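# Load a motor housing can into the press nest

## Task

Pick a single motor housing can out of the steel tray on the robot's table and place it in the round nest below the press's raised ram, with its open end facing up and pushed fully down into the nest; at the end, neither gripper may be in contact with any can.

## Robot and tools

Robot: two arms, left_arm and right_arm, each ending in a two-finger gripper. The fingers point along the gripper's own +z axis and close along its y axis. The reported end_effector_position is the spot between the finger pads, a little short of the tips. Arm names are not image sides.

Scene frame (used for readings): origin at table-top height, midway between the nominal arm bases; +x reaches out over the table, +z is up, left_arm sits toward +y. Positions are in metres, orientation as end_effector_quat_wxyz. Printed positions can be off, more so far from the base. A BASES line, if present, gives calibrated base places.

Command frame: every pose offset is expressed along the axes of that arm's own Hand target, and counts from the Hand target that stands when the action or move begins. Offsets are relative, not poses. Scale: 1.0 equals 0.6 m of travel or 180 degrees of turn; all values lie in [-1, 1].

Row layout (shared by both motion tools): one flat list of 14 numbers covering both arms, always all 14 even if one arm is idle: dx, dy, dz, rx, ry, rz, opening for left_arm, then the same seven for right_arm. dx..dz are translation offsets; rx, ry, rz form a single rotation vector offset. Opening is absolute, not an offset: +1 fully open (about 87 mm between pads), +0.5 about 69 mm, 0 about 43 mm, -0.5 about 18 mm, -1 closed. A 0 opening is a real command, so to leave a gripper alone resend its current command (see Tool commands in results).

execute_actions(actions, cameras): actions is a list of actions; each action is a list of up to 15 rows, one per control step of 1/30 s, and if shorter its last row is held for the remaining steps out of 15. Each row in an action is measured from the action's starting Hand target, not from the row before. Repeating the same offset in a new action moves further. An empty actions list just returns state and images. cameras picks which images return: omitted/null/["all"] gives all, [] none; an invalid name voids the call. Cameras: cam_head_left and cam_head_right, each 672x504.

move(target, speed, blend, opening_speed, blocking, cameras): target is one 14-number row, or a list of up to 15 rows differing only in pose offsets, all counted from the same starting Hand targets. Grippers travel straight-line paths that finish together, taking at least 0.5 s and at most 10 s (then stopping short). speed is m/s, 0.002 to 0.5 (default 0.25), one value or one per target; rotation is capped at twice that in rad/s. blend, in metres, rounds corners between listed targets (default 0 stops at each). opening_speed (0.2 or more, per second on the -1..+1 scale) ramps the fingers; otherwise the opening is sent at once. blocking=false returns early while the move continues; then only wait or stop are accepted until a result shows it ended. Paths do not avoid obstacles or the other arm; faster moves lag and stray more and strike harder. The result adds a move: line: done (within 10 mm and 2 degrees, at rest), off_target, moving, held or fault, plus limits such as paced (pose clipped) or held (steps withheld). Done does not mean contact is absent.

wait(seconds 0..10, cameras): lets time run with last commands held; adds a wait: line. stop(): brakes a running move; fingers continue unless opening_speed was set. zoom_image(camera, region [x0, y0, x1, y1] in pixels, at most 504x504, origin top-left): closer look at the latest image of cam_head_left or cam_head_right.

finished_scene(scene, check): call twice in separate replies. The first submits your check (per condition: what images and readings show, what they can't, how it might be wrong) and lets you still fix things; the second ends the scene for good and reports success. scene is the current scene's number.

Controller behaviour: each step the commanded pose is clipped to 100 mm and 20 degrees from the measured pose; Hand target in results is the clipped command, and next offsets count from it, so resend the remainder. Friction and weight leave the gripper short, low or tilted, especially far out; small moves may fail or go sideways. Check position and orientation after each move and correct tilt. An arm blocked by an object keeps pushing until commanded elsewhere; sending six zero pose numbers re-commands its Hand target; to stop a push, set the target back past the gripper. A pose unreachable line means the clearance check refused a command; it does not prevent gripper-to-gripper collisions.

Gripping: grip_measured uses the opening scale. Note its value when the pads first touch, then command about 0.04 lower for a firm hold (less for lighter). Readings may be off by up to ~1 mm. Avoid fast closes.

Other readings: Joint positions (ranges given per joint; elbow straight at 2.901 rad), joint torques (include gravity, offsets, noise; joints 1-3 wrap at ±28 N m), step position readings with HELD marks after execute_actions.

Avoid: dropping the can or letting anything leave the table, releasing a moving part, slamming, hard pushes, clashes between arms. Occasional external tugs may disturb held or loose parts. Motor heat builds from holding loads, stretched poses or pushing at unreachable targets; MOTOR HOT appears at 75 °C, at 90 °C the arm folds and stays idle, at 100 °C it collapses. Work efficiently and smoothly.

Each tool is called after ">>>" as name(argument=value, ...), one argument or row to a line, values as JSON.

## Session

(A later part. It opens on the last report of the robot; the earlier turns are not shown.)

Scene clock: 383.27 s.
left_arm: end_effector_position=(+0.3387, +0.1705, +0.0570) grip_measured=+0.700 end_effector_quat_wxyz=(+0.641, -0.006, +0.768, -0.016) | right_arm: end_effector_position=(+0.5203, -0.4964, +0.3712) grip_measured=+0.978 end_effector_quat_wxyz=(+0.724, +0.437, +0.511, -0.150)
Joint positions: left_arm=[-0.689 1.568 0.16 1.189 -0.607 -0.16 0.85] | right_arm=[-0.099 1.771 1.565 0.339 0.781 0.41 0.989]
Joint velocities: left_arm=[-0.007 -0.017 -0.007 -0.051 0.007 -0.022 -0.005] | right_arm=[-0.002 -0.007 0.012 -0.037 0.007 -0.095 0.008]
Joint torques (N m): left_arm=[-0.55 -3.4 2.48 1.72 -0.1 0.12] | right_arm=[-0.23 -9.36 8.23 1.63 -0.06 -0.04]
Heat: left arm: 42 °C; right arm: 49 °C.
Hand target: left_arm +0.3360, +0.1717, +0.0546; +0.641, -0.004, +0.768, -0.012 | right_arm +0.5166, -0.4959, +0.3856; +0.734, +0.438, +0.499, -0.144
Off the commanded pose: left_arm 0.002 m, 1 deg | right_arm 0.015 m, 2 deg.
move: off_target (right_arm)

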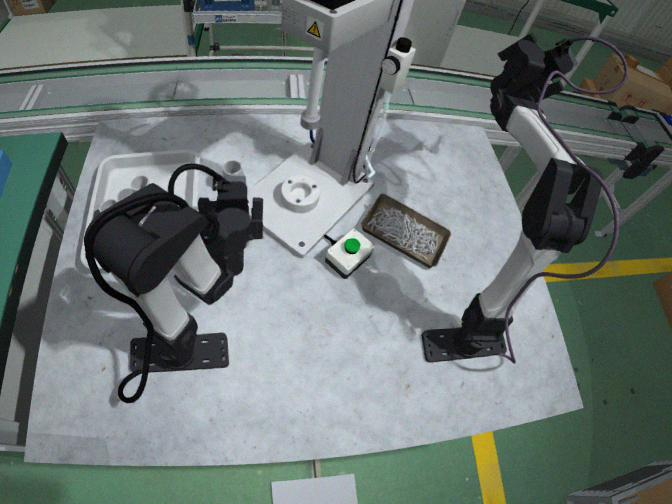

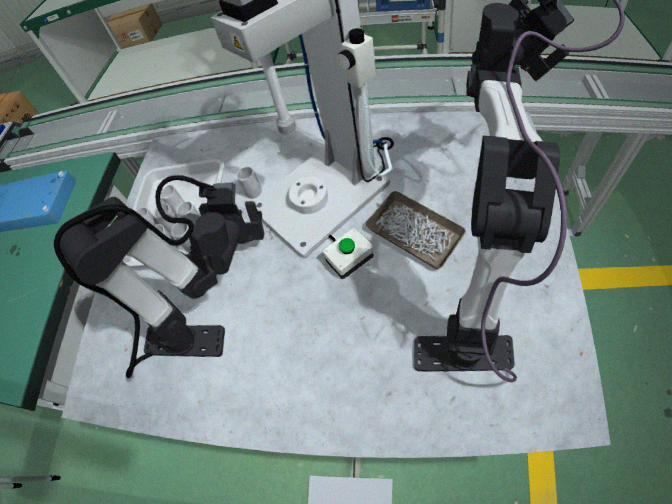

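>>> move(
  target=[-0.0452,0.0067,0.1987,0,0,0,0.9,0,0,0,0,0,0,1],
  speed=0.07,
)

>>> zoom_image(
  camera="cam_head_right",
  region=[150, 130, 300, 280],
)

>>> zoom_image(
  camera="cam_head_left",
  region=[150, 130, 300, 280],
)

Scene clock: 390.90 s.
left_arm: end_effector_position=(+0.4539, +0.1778, +0.0598) grip_measured=+0.900 end_effector_quat_wxyz=(+0.644, -0.006, +0.765, -0.009) | right_arm: end_effector_position=(+0.5203, -0.4964, +0.3712) grip_measured=+0.978 end_effector_quat_wxyz=(+0.724, +0.437, +0.511, -0.150)
Joint positions: left_arm=[-0.436 1.865 0.547 1.135 -0.371 -0.089 0.95] | right_arm=[-0.099 1.771 1.565 0.339 0.781 0.41 0.989]
Joint velocities: left_arm=[-0.007 0.002 0.002 -0.037 -0.037 -0.037 -0.007] | right_arm=[-0.012 -0.007 -0.022 -0.037 -0.037 -0.066 0.003]
Joint torques (N m): left_arm=[0.54 -6.46 5.56 1.53 0.16 0.16] | right_arm=[-0.23 -9.36 8.21 1.63 -0.06 -0.04]
Heat: left arm: 41 °C; right arm: 49 °C.
Hand target: left_arm +0.4590, +0.1772, +0.0588; +0.643, -0.001, +0.766, -0.008 | right_arm +0.5166, -0.4959, +0.3856; +0.734, +0.438, +0.499, -0.144
Off the commanded pose: left_arm 0.005 m, 1 deg | right_arm 0.015 m, 2 deg.
move: off_target (right_arm)

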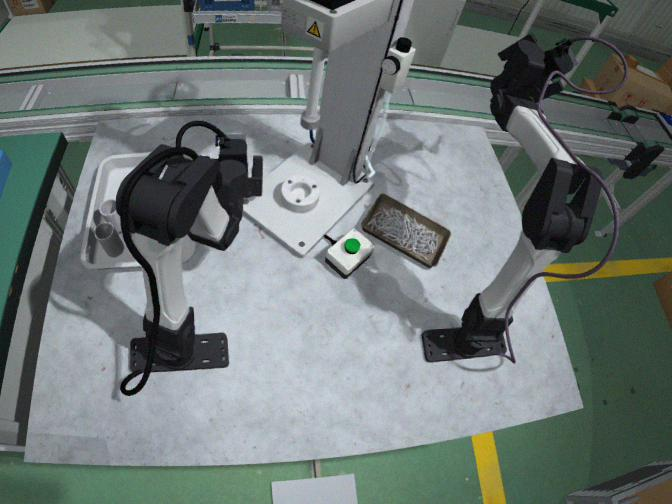

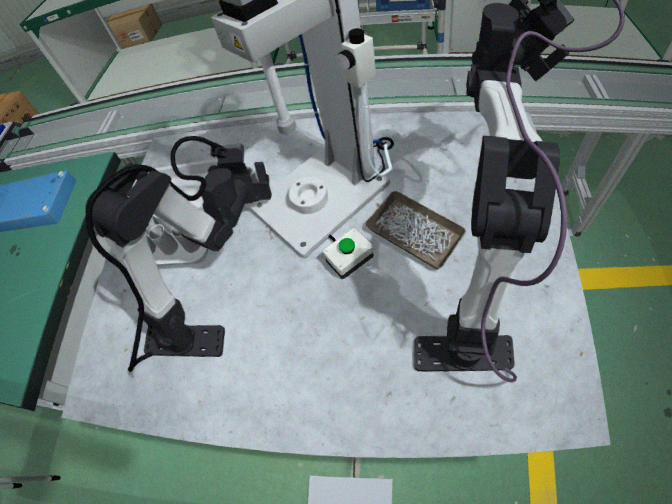

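Scaled by 3.360.

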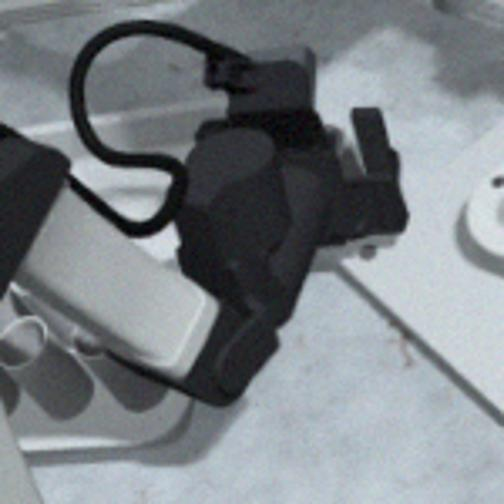

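Scaled by 3.360.

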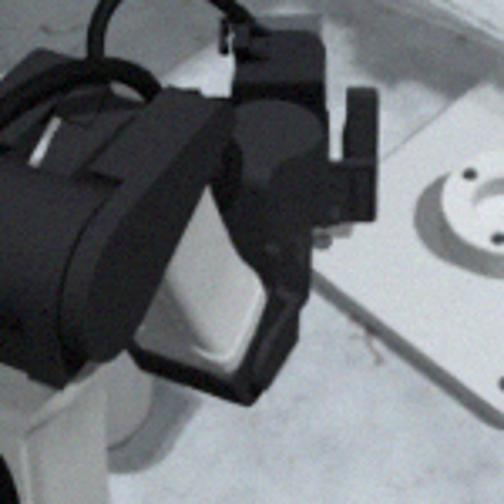

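>>> move(
  target=[0,0,0,0,0,0,-0.4,0,0,0,0,0,0,1],
  speed=0.03,
  opening_speed=0.4,
)

>>> zoom_image(
  camera="cam_head_right",
  region=[200, 130, 300, 230],
)

Scene clock: 397.03 s.
left_arm: end_effector_position=(+0.4539, +0.1785, +0.0594) grip_measured=-0.011 end_effector_quat_wxyz=(+0.644, -0.005, +0.765, -0.008) | right_arm: end_effector_position=(+0.5203, -0.4964, +0.3712) grip_measured=+0.978 end_effector_quat_wxyz=(+0.724, +0.437, +0.511, -0.150)
Joint positions: left_arm=[-0.435 1.865 0.547 1.134 -0.37 -0.087 0.495] | right_arm=[-0.099 1.771 1.565 0.339 0.781 0.41 0.989]
Joint velocities: left_arm=[0.007 0.002 0.017 -0.051 -0.037 0.022 0.004] | right_arm=[0.012 0.007 0.007 0.022 -0.007 -0.007 -0.018]
Joint torques (N m): left_arm=[0.54 -6.54 5.42 1.55 0.13 0.11] | right_arm=[-0.21 -9.36 8.21 1.63 -0.06 -0.04]
Heat: left arm: 41 °C; right arm: 49 °C.
Hand target: left_arm +0.4590, +0.1772, +0.0588; +0.643, -0.001, +0.766, -0.008 | right_arm +0.5166, -0.4959, +0.3856; +0.734, +0.438, +0.499, -0.144
Off the commanded pose: left_arm 0.005 m, 1 deg | right_arm 0.015 m, 2 deg.
move: off_target (right_arm)

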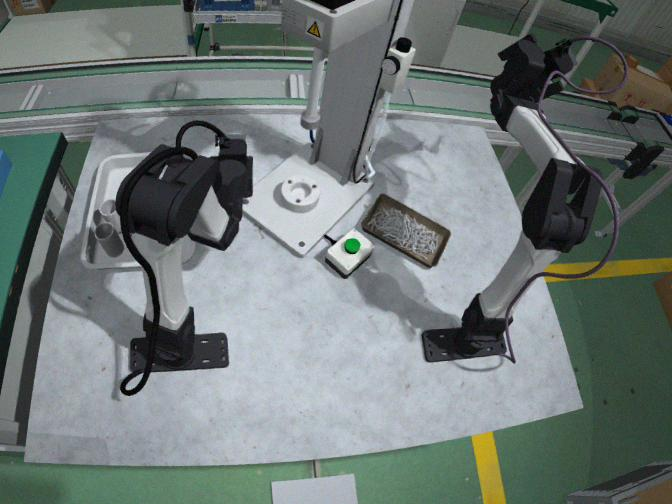

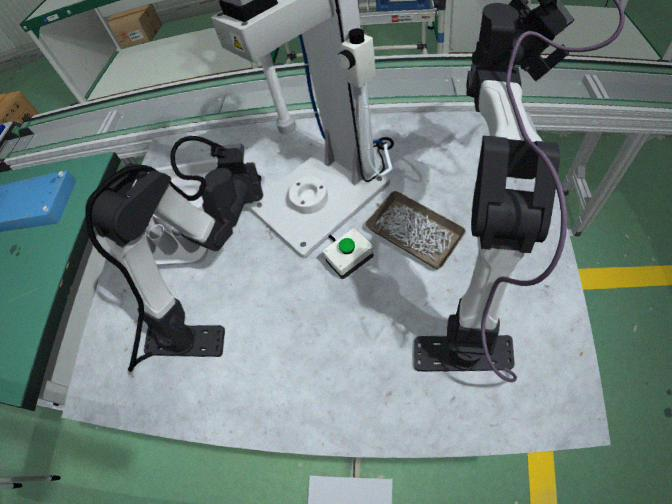

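Scaled by 5.040.

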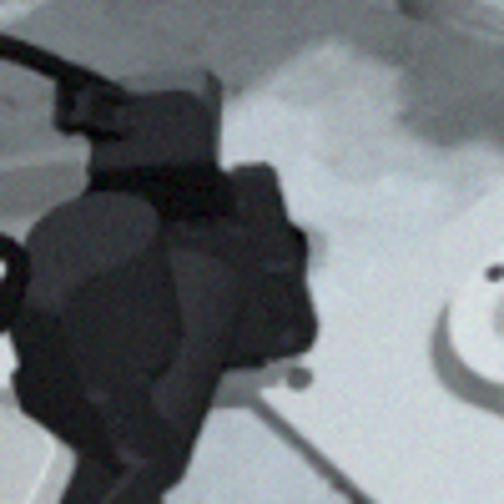

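>>> move(
  target=[-0.1806,0,-0.0319,0,0,0,-0.4,0,0,0,0,0,0,1],
  speed=0.08,
)

>>> zoom_image(
  camera="cam_head_right",
  region=[200, 110, 320, 230],
)

Scene clock: 404.50 s.
left_arm: end_effector_position=(+0.4523, +0.1787, +0.1390) grip_measured=-0.011 end_effector_quat_wxyz=(+0.615, +0.005, +0.788, +0.002) | right_arm: end_effector_position=(+0.5203, -0.4964, +0.3712) grip_measured=+0.978 end_effector_quat_wxyz=(+0.724, +0.437, +0.511, -0.150)
Joint positions: left_arm=[-0.435 1.529 0.72 0.545 -0.367 -0.087 0.495] | right_arm=[-0.099 1.771 1.565 0.339 0.781 0.41 0.989]
Joint velocities: left_arm=[0.002 0.002 0.017 -0.051 0.051 -0.022 -0.006] | right_arm=[-0.012 0.007 -0.007 0.051 0.022 -0.022 -0.008]
Joint torques (N m): left_arm=[0.53 -9.92 8.43 1.78 0.11 0.15] | right_arm=[-0.23 -9.36 8.21 1.63 -0.06 -0.04]
Heat: left arm: 41 °C; right arm: 49 °C.
Hand target: left_arm +0.4605, +0.1768, +0.1700; +0.643, +0.000, +0.766, -0.008 | right_arm +0.5166, -0.4959, +0.3856; +0.734, +0.438, +0.499, -0.144
Off the commanded pose: left_arm 0.031 m, 4 deg | right_arm 0.015 m, 2 deg.
move: off_target (left_arm, right_arm)

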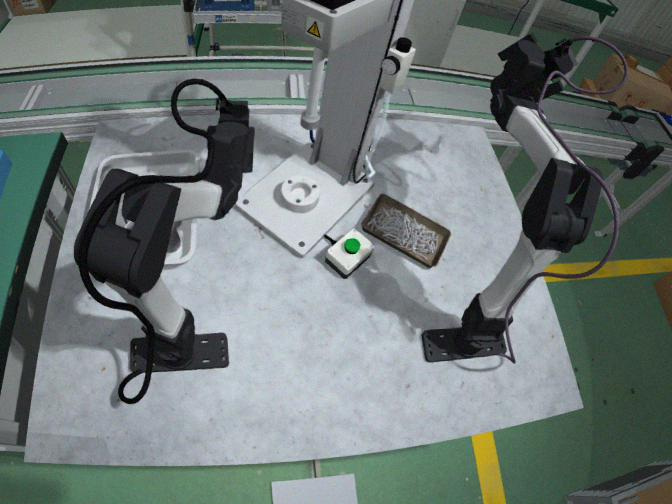

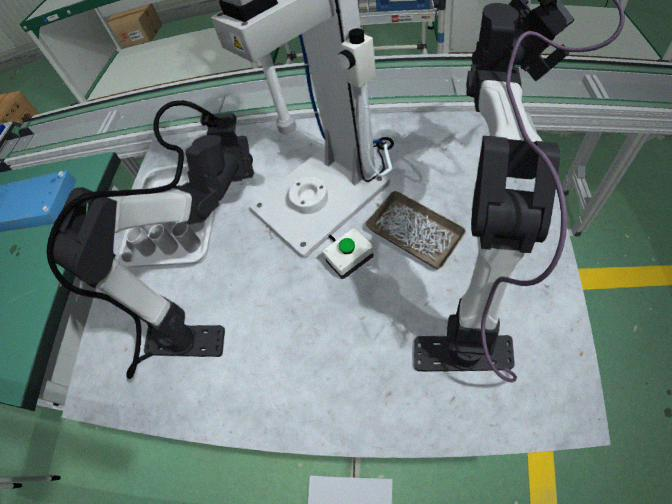

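Scaled by 4.200.

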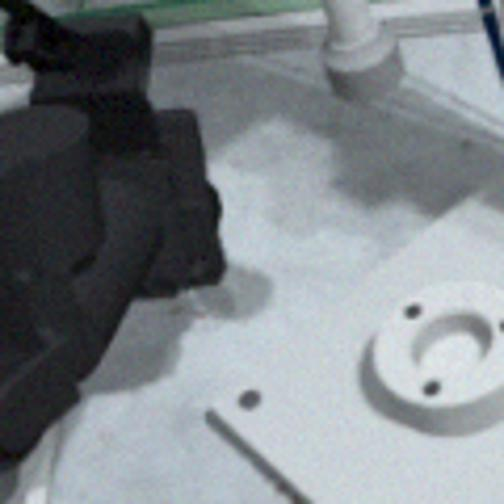

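>>> move(
  target=[0.0155,-0.045,-0.0968,0.4925,0,0.087,-0.4,0,0,0,0,0,0,1],
  speed=0.15,
)

>>> zoom_image(
  camera="cam_head_right",
  region=[220, 100, 370, 250],
)

>>> zoom_image(
  camera="cam_head_left",
  region=[220, 100, 370, 250],
)

Scene clock: 414.23 s.
left_arm: end_effector_position=(+0.3991, +0.1543, +0.1614) grip_measured=-0.011 end_effector_quat_wxyz=(+0.449, +0.540, +0.552, -0.449) | right_arm: end_effector_position=(+0.5203, -0.4964, +0.3712) grip_measured=+0.978 end_effector_quat_wxyz=(+0.724, +0.437, +0.511, -0.150)
Joint positions: left_arm=[0.028 2.103 1.723 -1.535 1.364 1.911 0.495] | right_arm=[-0.099 1.771 1.565 0.339 0.781 0.41 0.989]
Joint velocities: left_arm=[-0.022 0.002 0.002 -0.007 0.081 -0.022 0.006] | right_arm=[-0.017 -0.007 -0.017 -0.007 0.007 -0.007 -0.018]
Joint torques (N m): left_arm=[-0.17 -9.78 7.15 -0.53 0.68 0.15] | right_arm=[-0.23 -9.36 8.21 1.63 -0.06 -0.04]
Heat: left arm: 42 °C; right arm: 49 °C.
Hand target: left_arm +0.4028, +0.1527, +0.1660; +0.452, +0.542, +0.545, -0.452 | right_arm +0.5166, -0.4959, +0.3856; +0.734, +0.438, +0.499, -0.144
Off the commanded pose: left_arm 0.011 m, 2 deg | right_arm 0.015 m, 2 deg.
joint sent to its limit (left arm) — joint 4 (wrist pitch), lower limit. The joint targets are off in position, not in orientation.
move: off_target (left_arm, right_arm)

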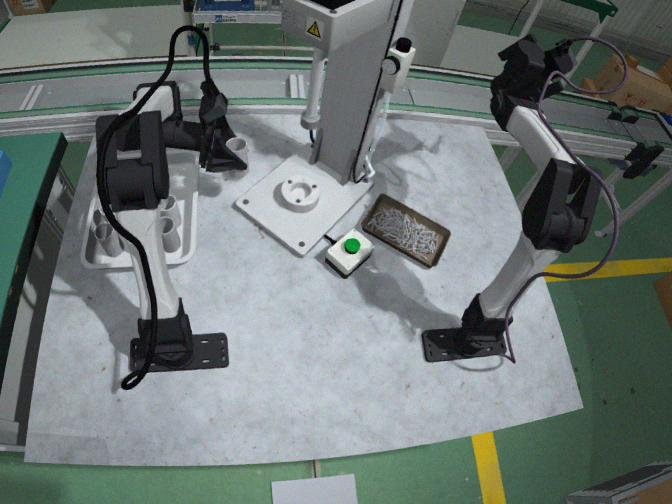

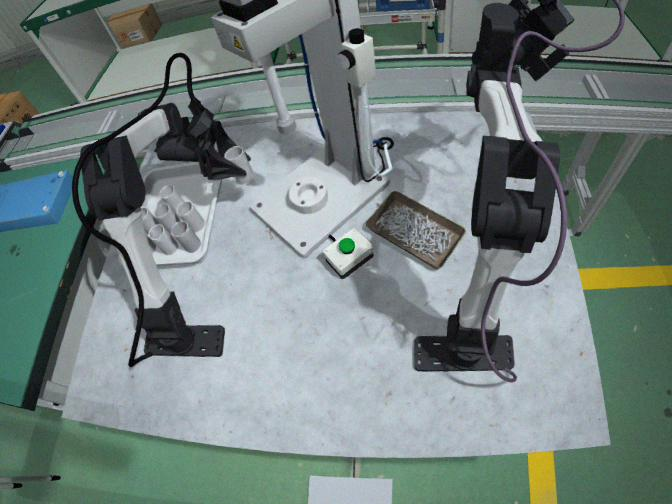

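Scaled by 3.360.

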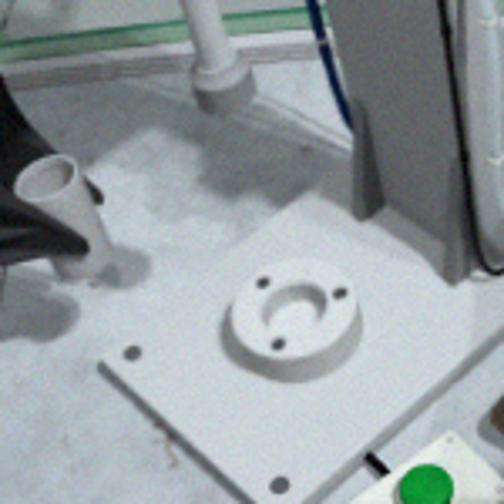

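Scaled by 3.360.

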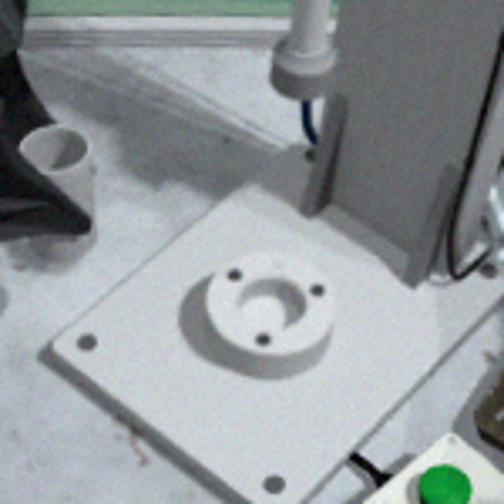

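>>> move(
  target=[-0.0067,0,0.1427,-0.082,0,-0.0145,-0.4,0,0,0,0,0,0,1],
  speed=0.1,
)

>>> zoom_image(
  camera="cam_head_right",
  region=[240, 120, 360, 240],
)

>>> zoom_image(
  camera="cam_head_left",
  region=[240, 120, 360, 240],
)

Scene clock: 423.73 s.
left_arm: end_effector_position=(+0.4012, +0.0697, +0.1411) grip_measured=-0.011 end_effector_quat_wxyz=(+0.488, +0.460, +0.624, -0.401) | right_arm: end_effector_position=(+0.5203, -0.4964, +0.3712) grip_measured=+0.978 end_effector_quat_wxyz=(+0.724, +0.437, +0.511, -0.150)
Joint positions: left_arm=[-0.223 1.731 0.98 0.282 1.11 0.374 0.495] | right_arm=[-0.099 1.771 1.565 0.339 0.781 0.41 0.989]
Joint velocities: left_arm=[0.017 -0.022 0.002 -0.051 -0.007 -0.022 -0.001] | right_arm=[-0.007 -0.002 0.027 -0.007 -0.051 -0.081 0.013]
Joint torques (N m): left_arm=[-0.59 -12.48 5.27 1.56 0.33 -0.05] | right_arm=[-0.23 -9.36 8.23 1.63 -0.06 -0.04]
Heat: left arm: 41 °C; right arm: 49 °C.
Hand target: left_arm +0.4003, +0.0669, +0.1584; +0.507, +0.468, +0.607, -0.394 | right_arm +0.5166, -0.4959, +0.3856; +0.734, +0.438, +0.499, -0.144
Off the commanded pose: left_arm 0.013 m, 3 deg | right_arm 0.015 m, 2 deg.
move: off_target (left_arm, right_arm)

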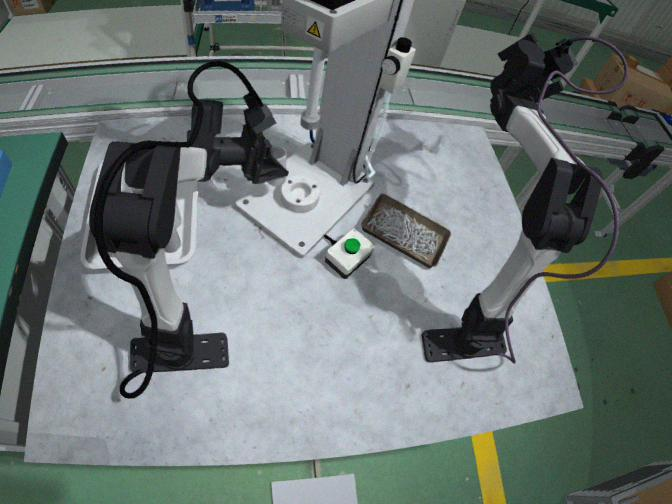

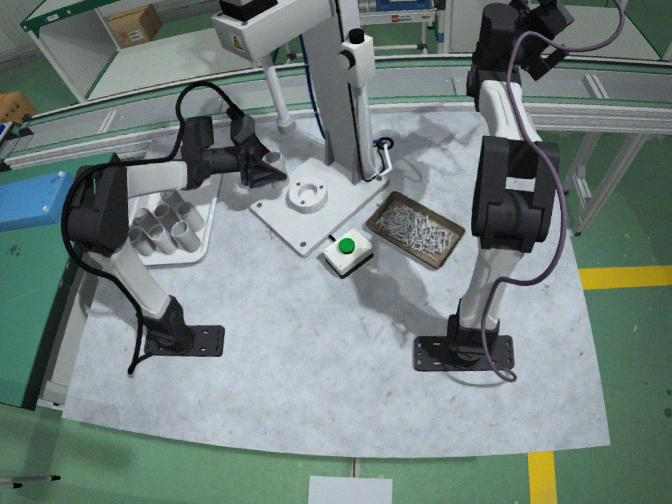

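Scaled by 4.200.

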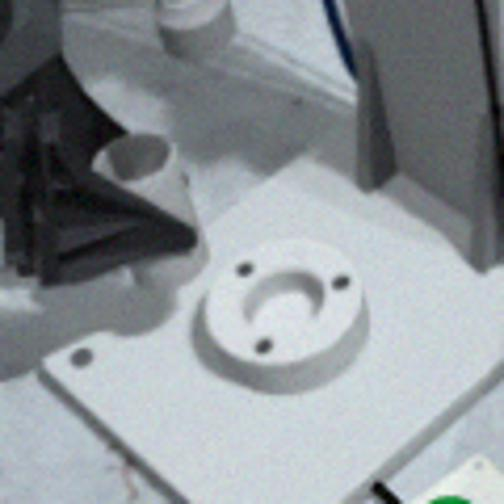

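Scaled by 4.200.

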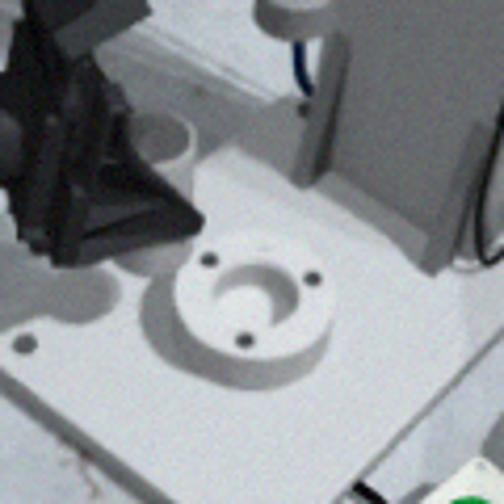

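>>> move(
  target=[-0.0204,-0.0343,0.087,0,-0.0105,0.0105,-0.4,0,0,0,0,0,0,1],
  speed=0.06,
)

>>> zoom_image(
  camera="cam_head_right",
  region=[240, 120, 360, 240],
)

>>> zoom_image(
  camera="cam_head_left",
  region=[240, 120, 360, 240],
)

Scene clock: 433.73 s.
left_arm: end_effector_position=(+0.3935, +0.0132, +0.1567) grip_measured=-0.011 end_effector_quat_wxyz=(+0.514, +0.468, +0.599, -0.397) | right_arm: end_effector_position=(+0.5203, -0.4964, +0.3712) grip_measured=+0.978 end_effector_quat_wxyz=(+0.724, +0.437, +0.511, -0.150)
Joint positions: left_arm=[-0.381 1.731 0.957 0.494 0.974 0.241 0.495] | right_arm=[-0.099 1.771 1.565 0.339 0.781 0.41 0.989]
Joint velocities: left_arm=[-0.007 -0.002 0.007 0.037 -0.051 0.022 -0.011] | right_arm=[-0.002 -0.007 0.002 -0.051 -0.051 0.007 -0.029]
Joint torques (N m): left_arm=[-0.8 -8.84 5.46 1.74 0.21 -0.07] | right_arm=[-0.23 -9.36 8.21 1.63 -0.06 -0.04]
Heat: left arm: 44 °C; right arm: 50 °C.
Hand target: left_arm +0.3937, +0.0094, +0.1619; +0.524, +0.470, +0.590, -0.396 | right_arm +0.5166, -0.4959, +0.3856; +0.734, +0.438, +0.499, -0.144
Off the commanded pose: left_arm 0.006 m, 1 deg | right_arm 0.015 m, 2 deg.
move: off_target (right_arm)

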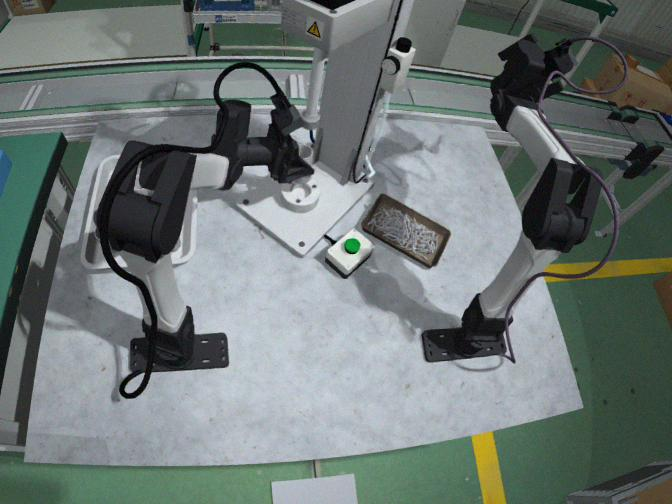

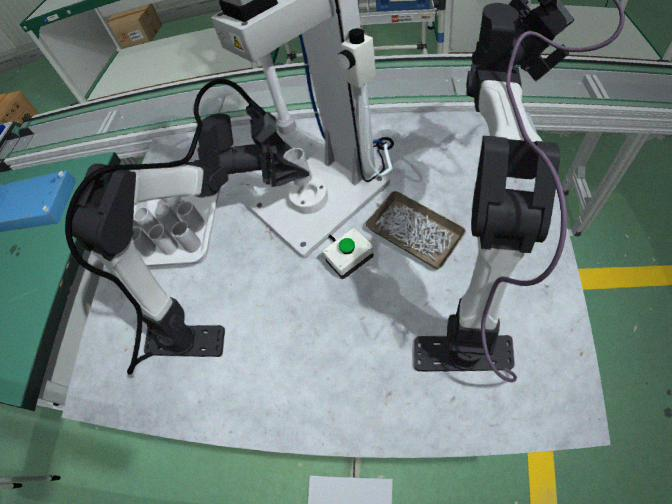

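Scaled by 4.200.

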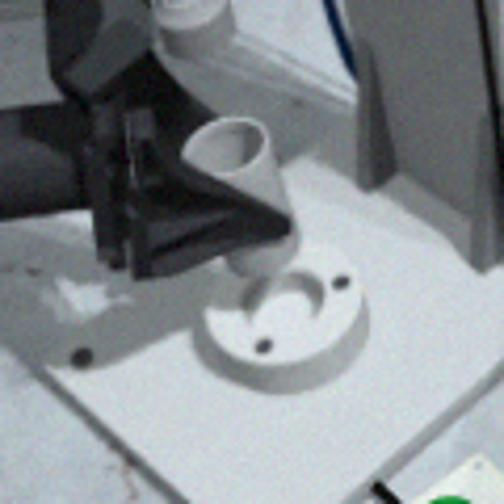

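Scaled by 4.200.

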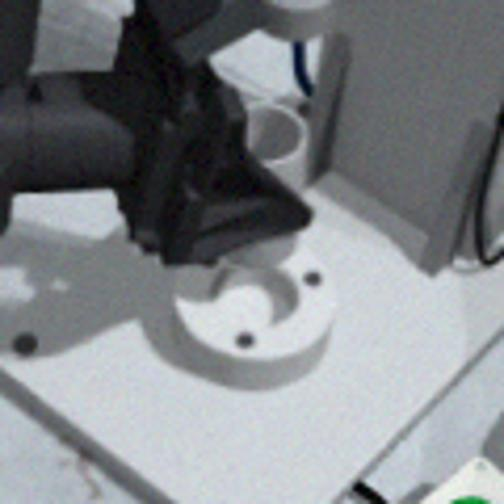

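>>> move(
  target=[0.0355,-0.0062,0.0098,0,0,0,-0.4,0,0,0,0,0,0,1],
  speed=0.05,
)

>>> zoom_image(
  camera="cam_head_right",
  region=[270, 140, 350, 220],
)

>>> zoom_image(
  camera="cam_head_left",
  region=[260, 140, 340, 220],
)

Scene clock: 438.80 s.
left_arm: end_effector_position=(+0.3910, +0.0113, +0.1384) grip_measured=-0.011 end_effector_quat_wxyz=(+0.518, +0.468, +0.597, -0.396) | right_arm: end_effector_position=(+0.5203, -0.4964, +0.3712) grip_measured=+0.978 end_effector_quat_wxyz=(+0.724, +0.437, +0.511, -0.150)
Joint positions: left_arm=[-0.389 1.766 0.906 0.592 0.965 0.236 0.495] | right_arm=[-0.099 1.771 1.565 0.339 0.781 0.41 0.989]
Joint velocities: left_arm=[-0.012 -0.022 -0.002 0.007 -0.037 0.051 0.001] | right_arm=[0.007 -0.012 -0.032 0.037 -0.022 -0.007 -0.003]
Joint torques (N m): left_arm=[-1.05 -7.91 5.31 1.79 0.18 -0.08] | right_arm=[-0.23 -9.36 8.21 1.62 -0.06 -0.04]
Heat: left arm: 44 °C; right arm: 50 °C.
Hand target: left_arm +0.3911, +0.0060, +0.1398; +0.524, +0.470, +0.590, -0.396 | right_arm +0.5166, -0.4959, +0.3856; +0.734, +0.438, +0.499, -0.144
Off the commanded pose: left_arm 0.006 m, 1 deg | right_arm 0.015 m, 2 deg.
move: off_target (right_arm)

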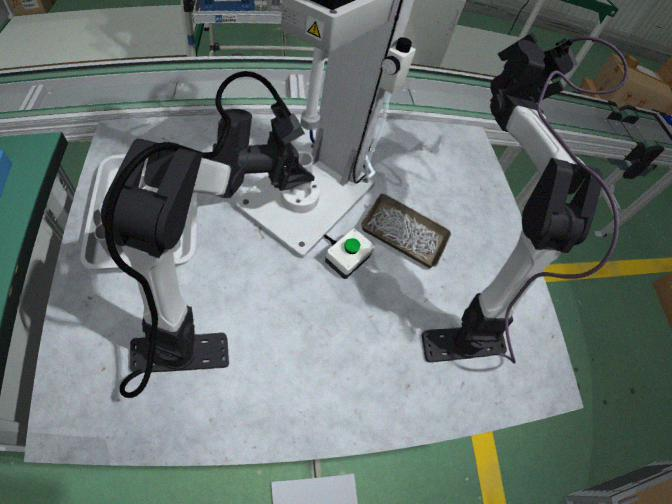

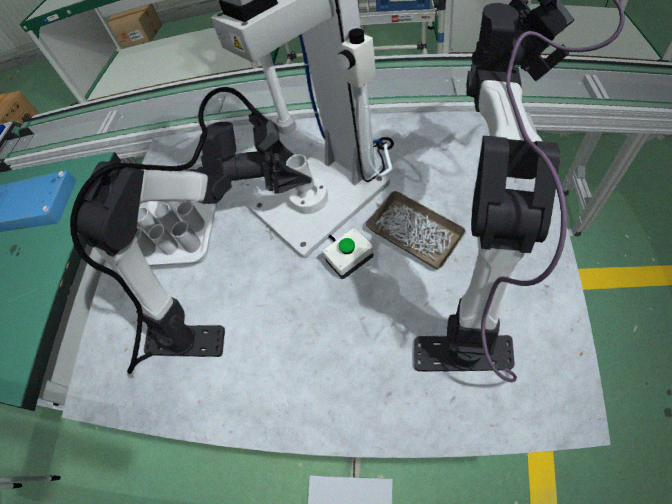

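Scaled by 6.300.

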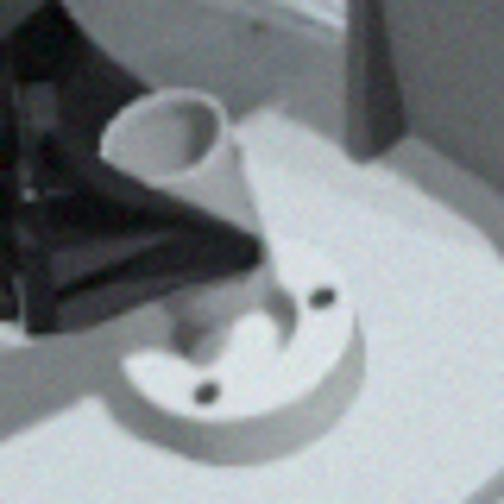

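Scaled by 6.300.

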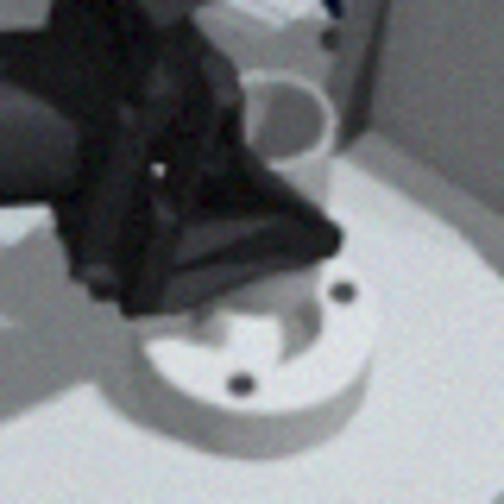

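>>> move(
  target=[0.0168,-0.0006,0.0054,0,0,0,-0.4,0,0,0,0,0,0,1],
  speed=0.03,
)

>>> zoom_image(
  camera="cam_head_right",
  region=[280, 160, 340, 220],
)

>>> zoom_image(
  camera="cam_head_left",
  region=[270, 160, 330, 220],
)

Scene clock: 446.57 s.
left_arm: end_effector_position=(+0.3904, +0.0071, +0.1281) grip_measured=-0.011 end_effector_quat_wxyz=(+0.517, +0.470, +0.595, -0.396) | right_arm: end_effector_position=(+0.5203, -0.4964, +0.3712) grip_measured=+0.978 end_effector_quat_wxyz=(+0.724, +0.437, +0.511, -0.150)
Joint positions: left_arm=[-0.4 1.797 0.892 0.639 0.959 0.233 0.495] | right_arm=[-0.099 1.771 1.565 0.339 0.781 0.41 0.989]
Joint velocities: left_arm=[-0.012 -0.002 -0.012 0.066 0.037 -0.022 0.001] | right_arm=[-0.007 -0.022 -0.017 -0.051 -0.007 0.022 0.003]
Joint torques (N m): left_arm=[-0.53 -7.98 5.14 1.75 0.2 -0.11] | right_arm=[-0.23 -9.36 8.21 1.63 -0.06 -0.04]
Heat: left arm: 43 °C; right arm: 50 °C.
Hand target: left_arm +0.3914, +0.0043, +0.1293; +0.524, +0.470, +0.590, -0.396 | right_arm +0.5166, -0.4959, +0.3856; +0.734, +0.438, +0.499, -0.144
Off the commanded pose: left_arm 0.003 m, 1 deg | right_arm 0.015 m, 2 deg.
move: off_target (right_arm)

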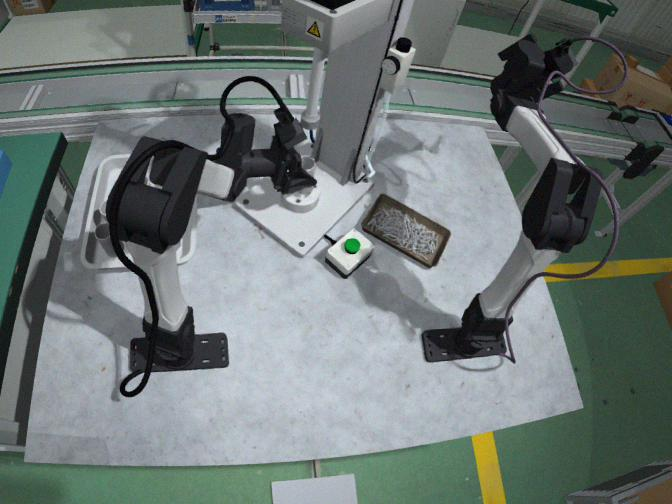

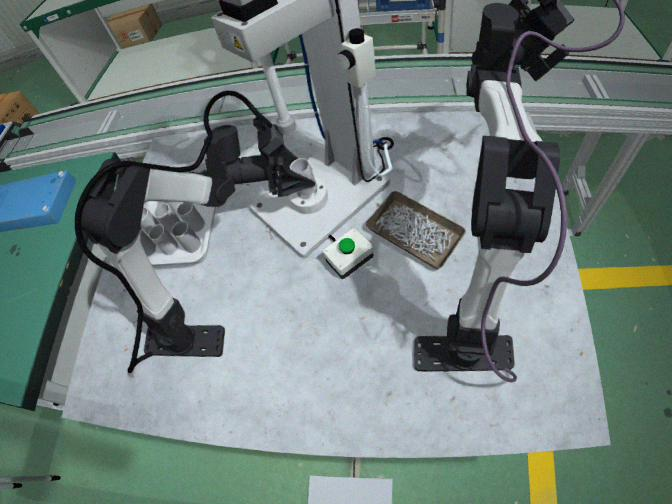

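Scaled by 8.400.

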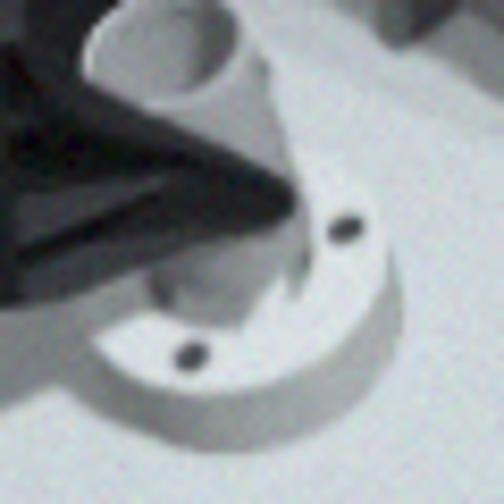

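Scaled by 8.400.

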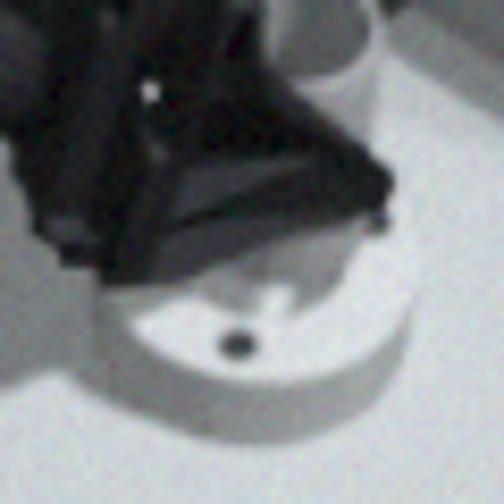

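>>> zoom_image(
  camera="cam_head_right",
  region=[293, 175, 325, 207],
)

>>> zoom_image(
  camera="cam_head_left",
  region=[285, 175, 317, 207],
)

Scaled by 15.750.

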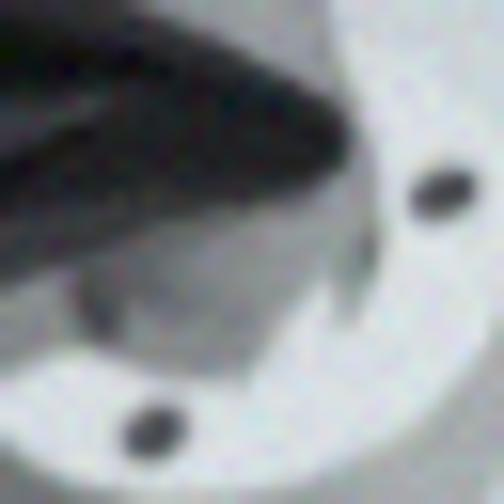

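Scaled by 15.750.

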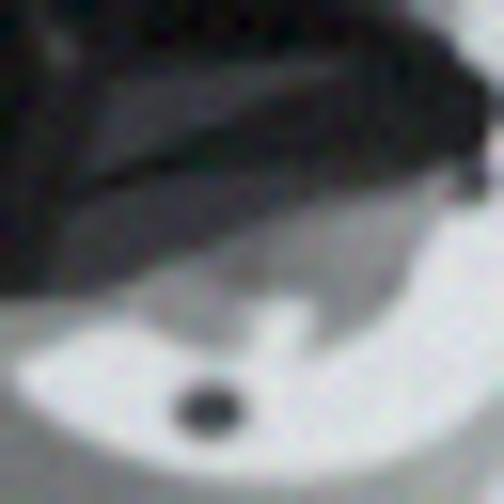

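>>> move(
  target=[0.0131,-0.0002,0.0024,0,0,0,-0.4,0,0,0,0,0,0,1],
  speed=0.02,
)

>>> zoom_image(
  camera="cam_head_right",
  region=[280, 160, 340, 220],
)

>>> zoom_image(
  camera="cam_head_left",
  region=[270, 160, 330, 220],
)

Scene clock: 468.47 s.
left_arm: end_effector_position=(+0.3908, +0.0070, +0.1204) grip_measured=-0.011 end_effector_quat_wxyz=(+0.518, +0.470, +0.595, -0.396) | right_arm: end_effector_position=(+0.5203, -0.4964, +0.3712) grip_measured=+0.978 end_effector_quat_wxyz=(+0.724, +0.437, +0.511, -0.150)
Joint positions: left_arm=[-0.4 1.819 0.881 0.674 0.958 0.233 0.495] | right_arm=[-0.099 1.771 1.565 0.339 0.781 0.41 0.989]
Joint velocities: left_arm=[0.002 0.002 0.022 -0.066 -0.007 -0.022 0.004] | right_arm=[-0.002 -0.007 -0.012 0.007 -0.051 -0.022 -0.008]
Joint torques (N m): left_arm=[-0.62 -8.1 4.83 1.73 0.21 -0.08] | right_arm=[-0.21 -9.35 8.21 1.63 -0.06 -0.04]
Heat: left arm: 42 °C; right arm: 50 °C.
Hand target: left_arm +0.3914, +0.0040, +0.1212; +0.524, +0.470, +0.590, -0.396 | right_arm +0.5166, -0.4959, +0.3856; +0.734, +0.438, +0.499, -0.144
Off the commanded pose: left_arm 0.003 m, 1 deg | right_arm 0.015 m, 2 deg.
move: off_target (right_arm)

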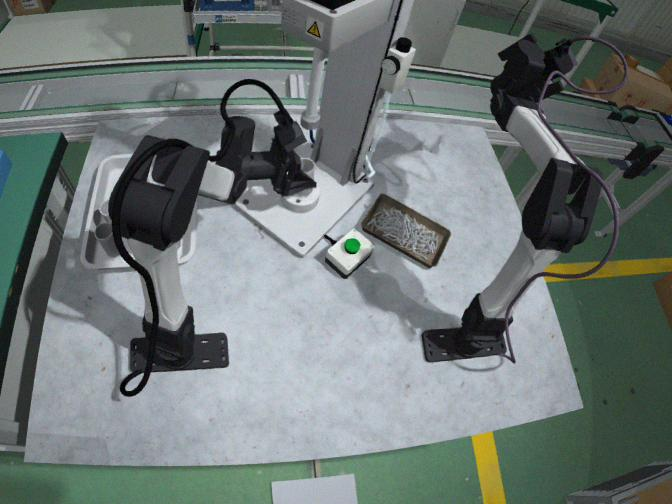

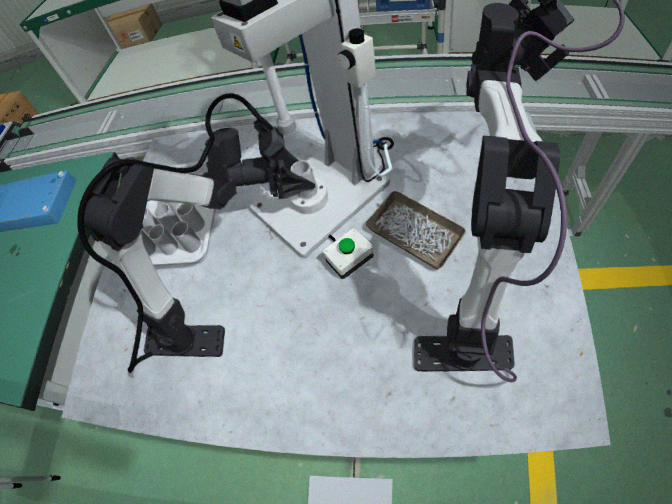

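Scaled by 8.400.

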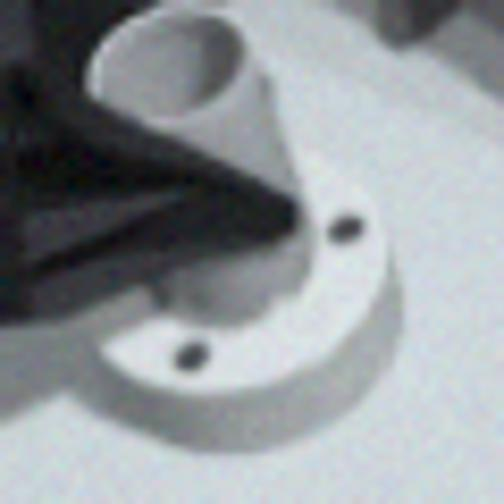

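Scaled by 8.400.

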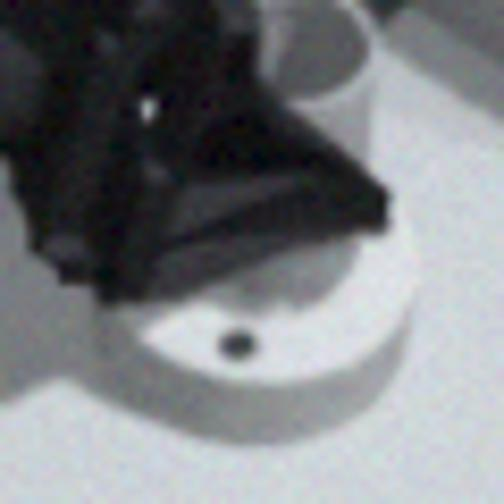

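>>> move(
  target=[0.0098,-0.0002,0.0018,0,0,0,-0.4,0,0,0,0,0,0,1],
  speed=0.02,
)

>>> zoom_image(
  camera="cam_head_right",
  region=[280, 160, 340, 220],
)

>>> zoom_image(
  camera="cam_head_left",
  region=[270, 160, 330, 220],
)

Scene clock: 472.37 s.
left_arm: end_effector_position=(+0.3911, +0.0070, +0.1146) grip_measured=-0.011 end_effector_quat_wxyz=(+0.518, +0.470, +0.595, -0.396) | right_arm: end_effector_position=(+0.5203, -0.4964, +0.3712) grip_measured=+0.978 end_effector_quat_wxyz=(+0.724, +0.437, +0.511, -0.150)
Joint positions: left_arm=[-0.4 1.836 0.872 0.7 0.957 0.233 0.495] | right_arm=[-0.099 1.771 1.565 0.339 0.781 0.41 0.989]
Joint velocities: left_arm=[0.017 -0.012 0.012 0.007 -0.007 0.066 0.004] | right_arm=[-0.002 -0.007 0.007 0.022 -0.007 0.022 0.018]
Joint torques (N m): left_arm=[-0.65 -8.1 4.74 1.77 0.2 -0.08] | right_arm=[-0.23 -9.36 8.21 1.63 -0.06 -0.04]
Heat: left arm: 42 °C; right arm: 50 °C.
Hand target: left_arm +0.3914, +0.0039, +0.1153; +0.524, +0.470, +0.590, -0.396 | right_arm +0.5166, -0.4959, +0.3856; +0.734, +0.438, +0.499, -0.144
Off the commanded pose: left_arm 0.003 m, 1 deg | right_arm 0.015 m, 2 deg.
move: off_target (right_arm)

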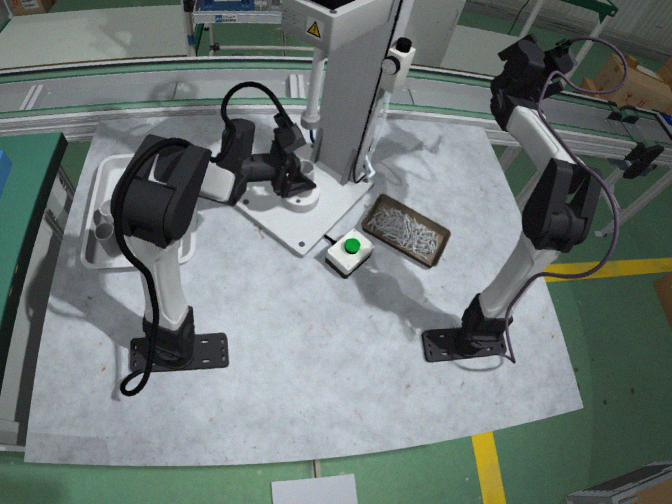

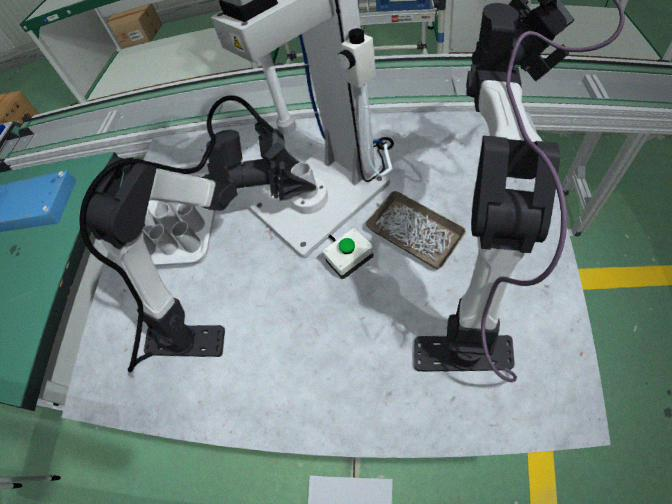

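Scaled by 8.400.

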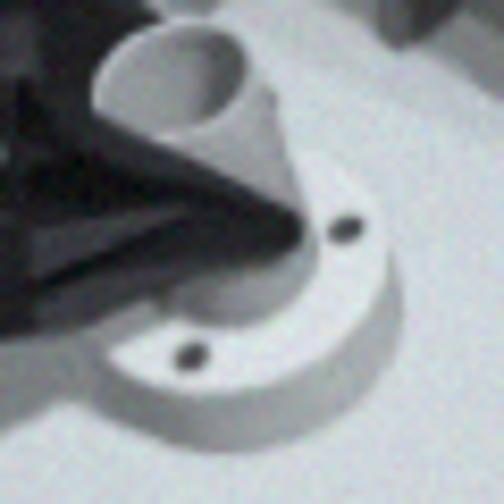

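Scaled by 8.400.

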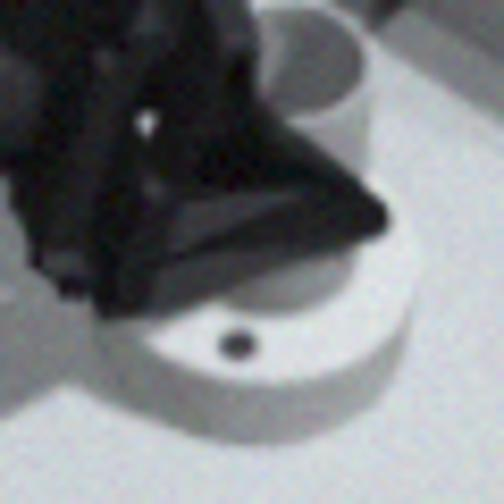

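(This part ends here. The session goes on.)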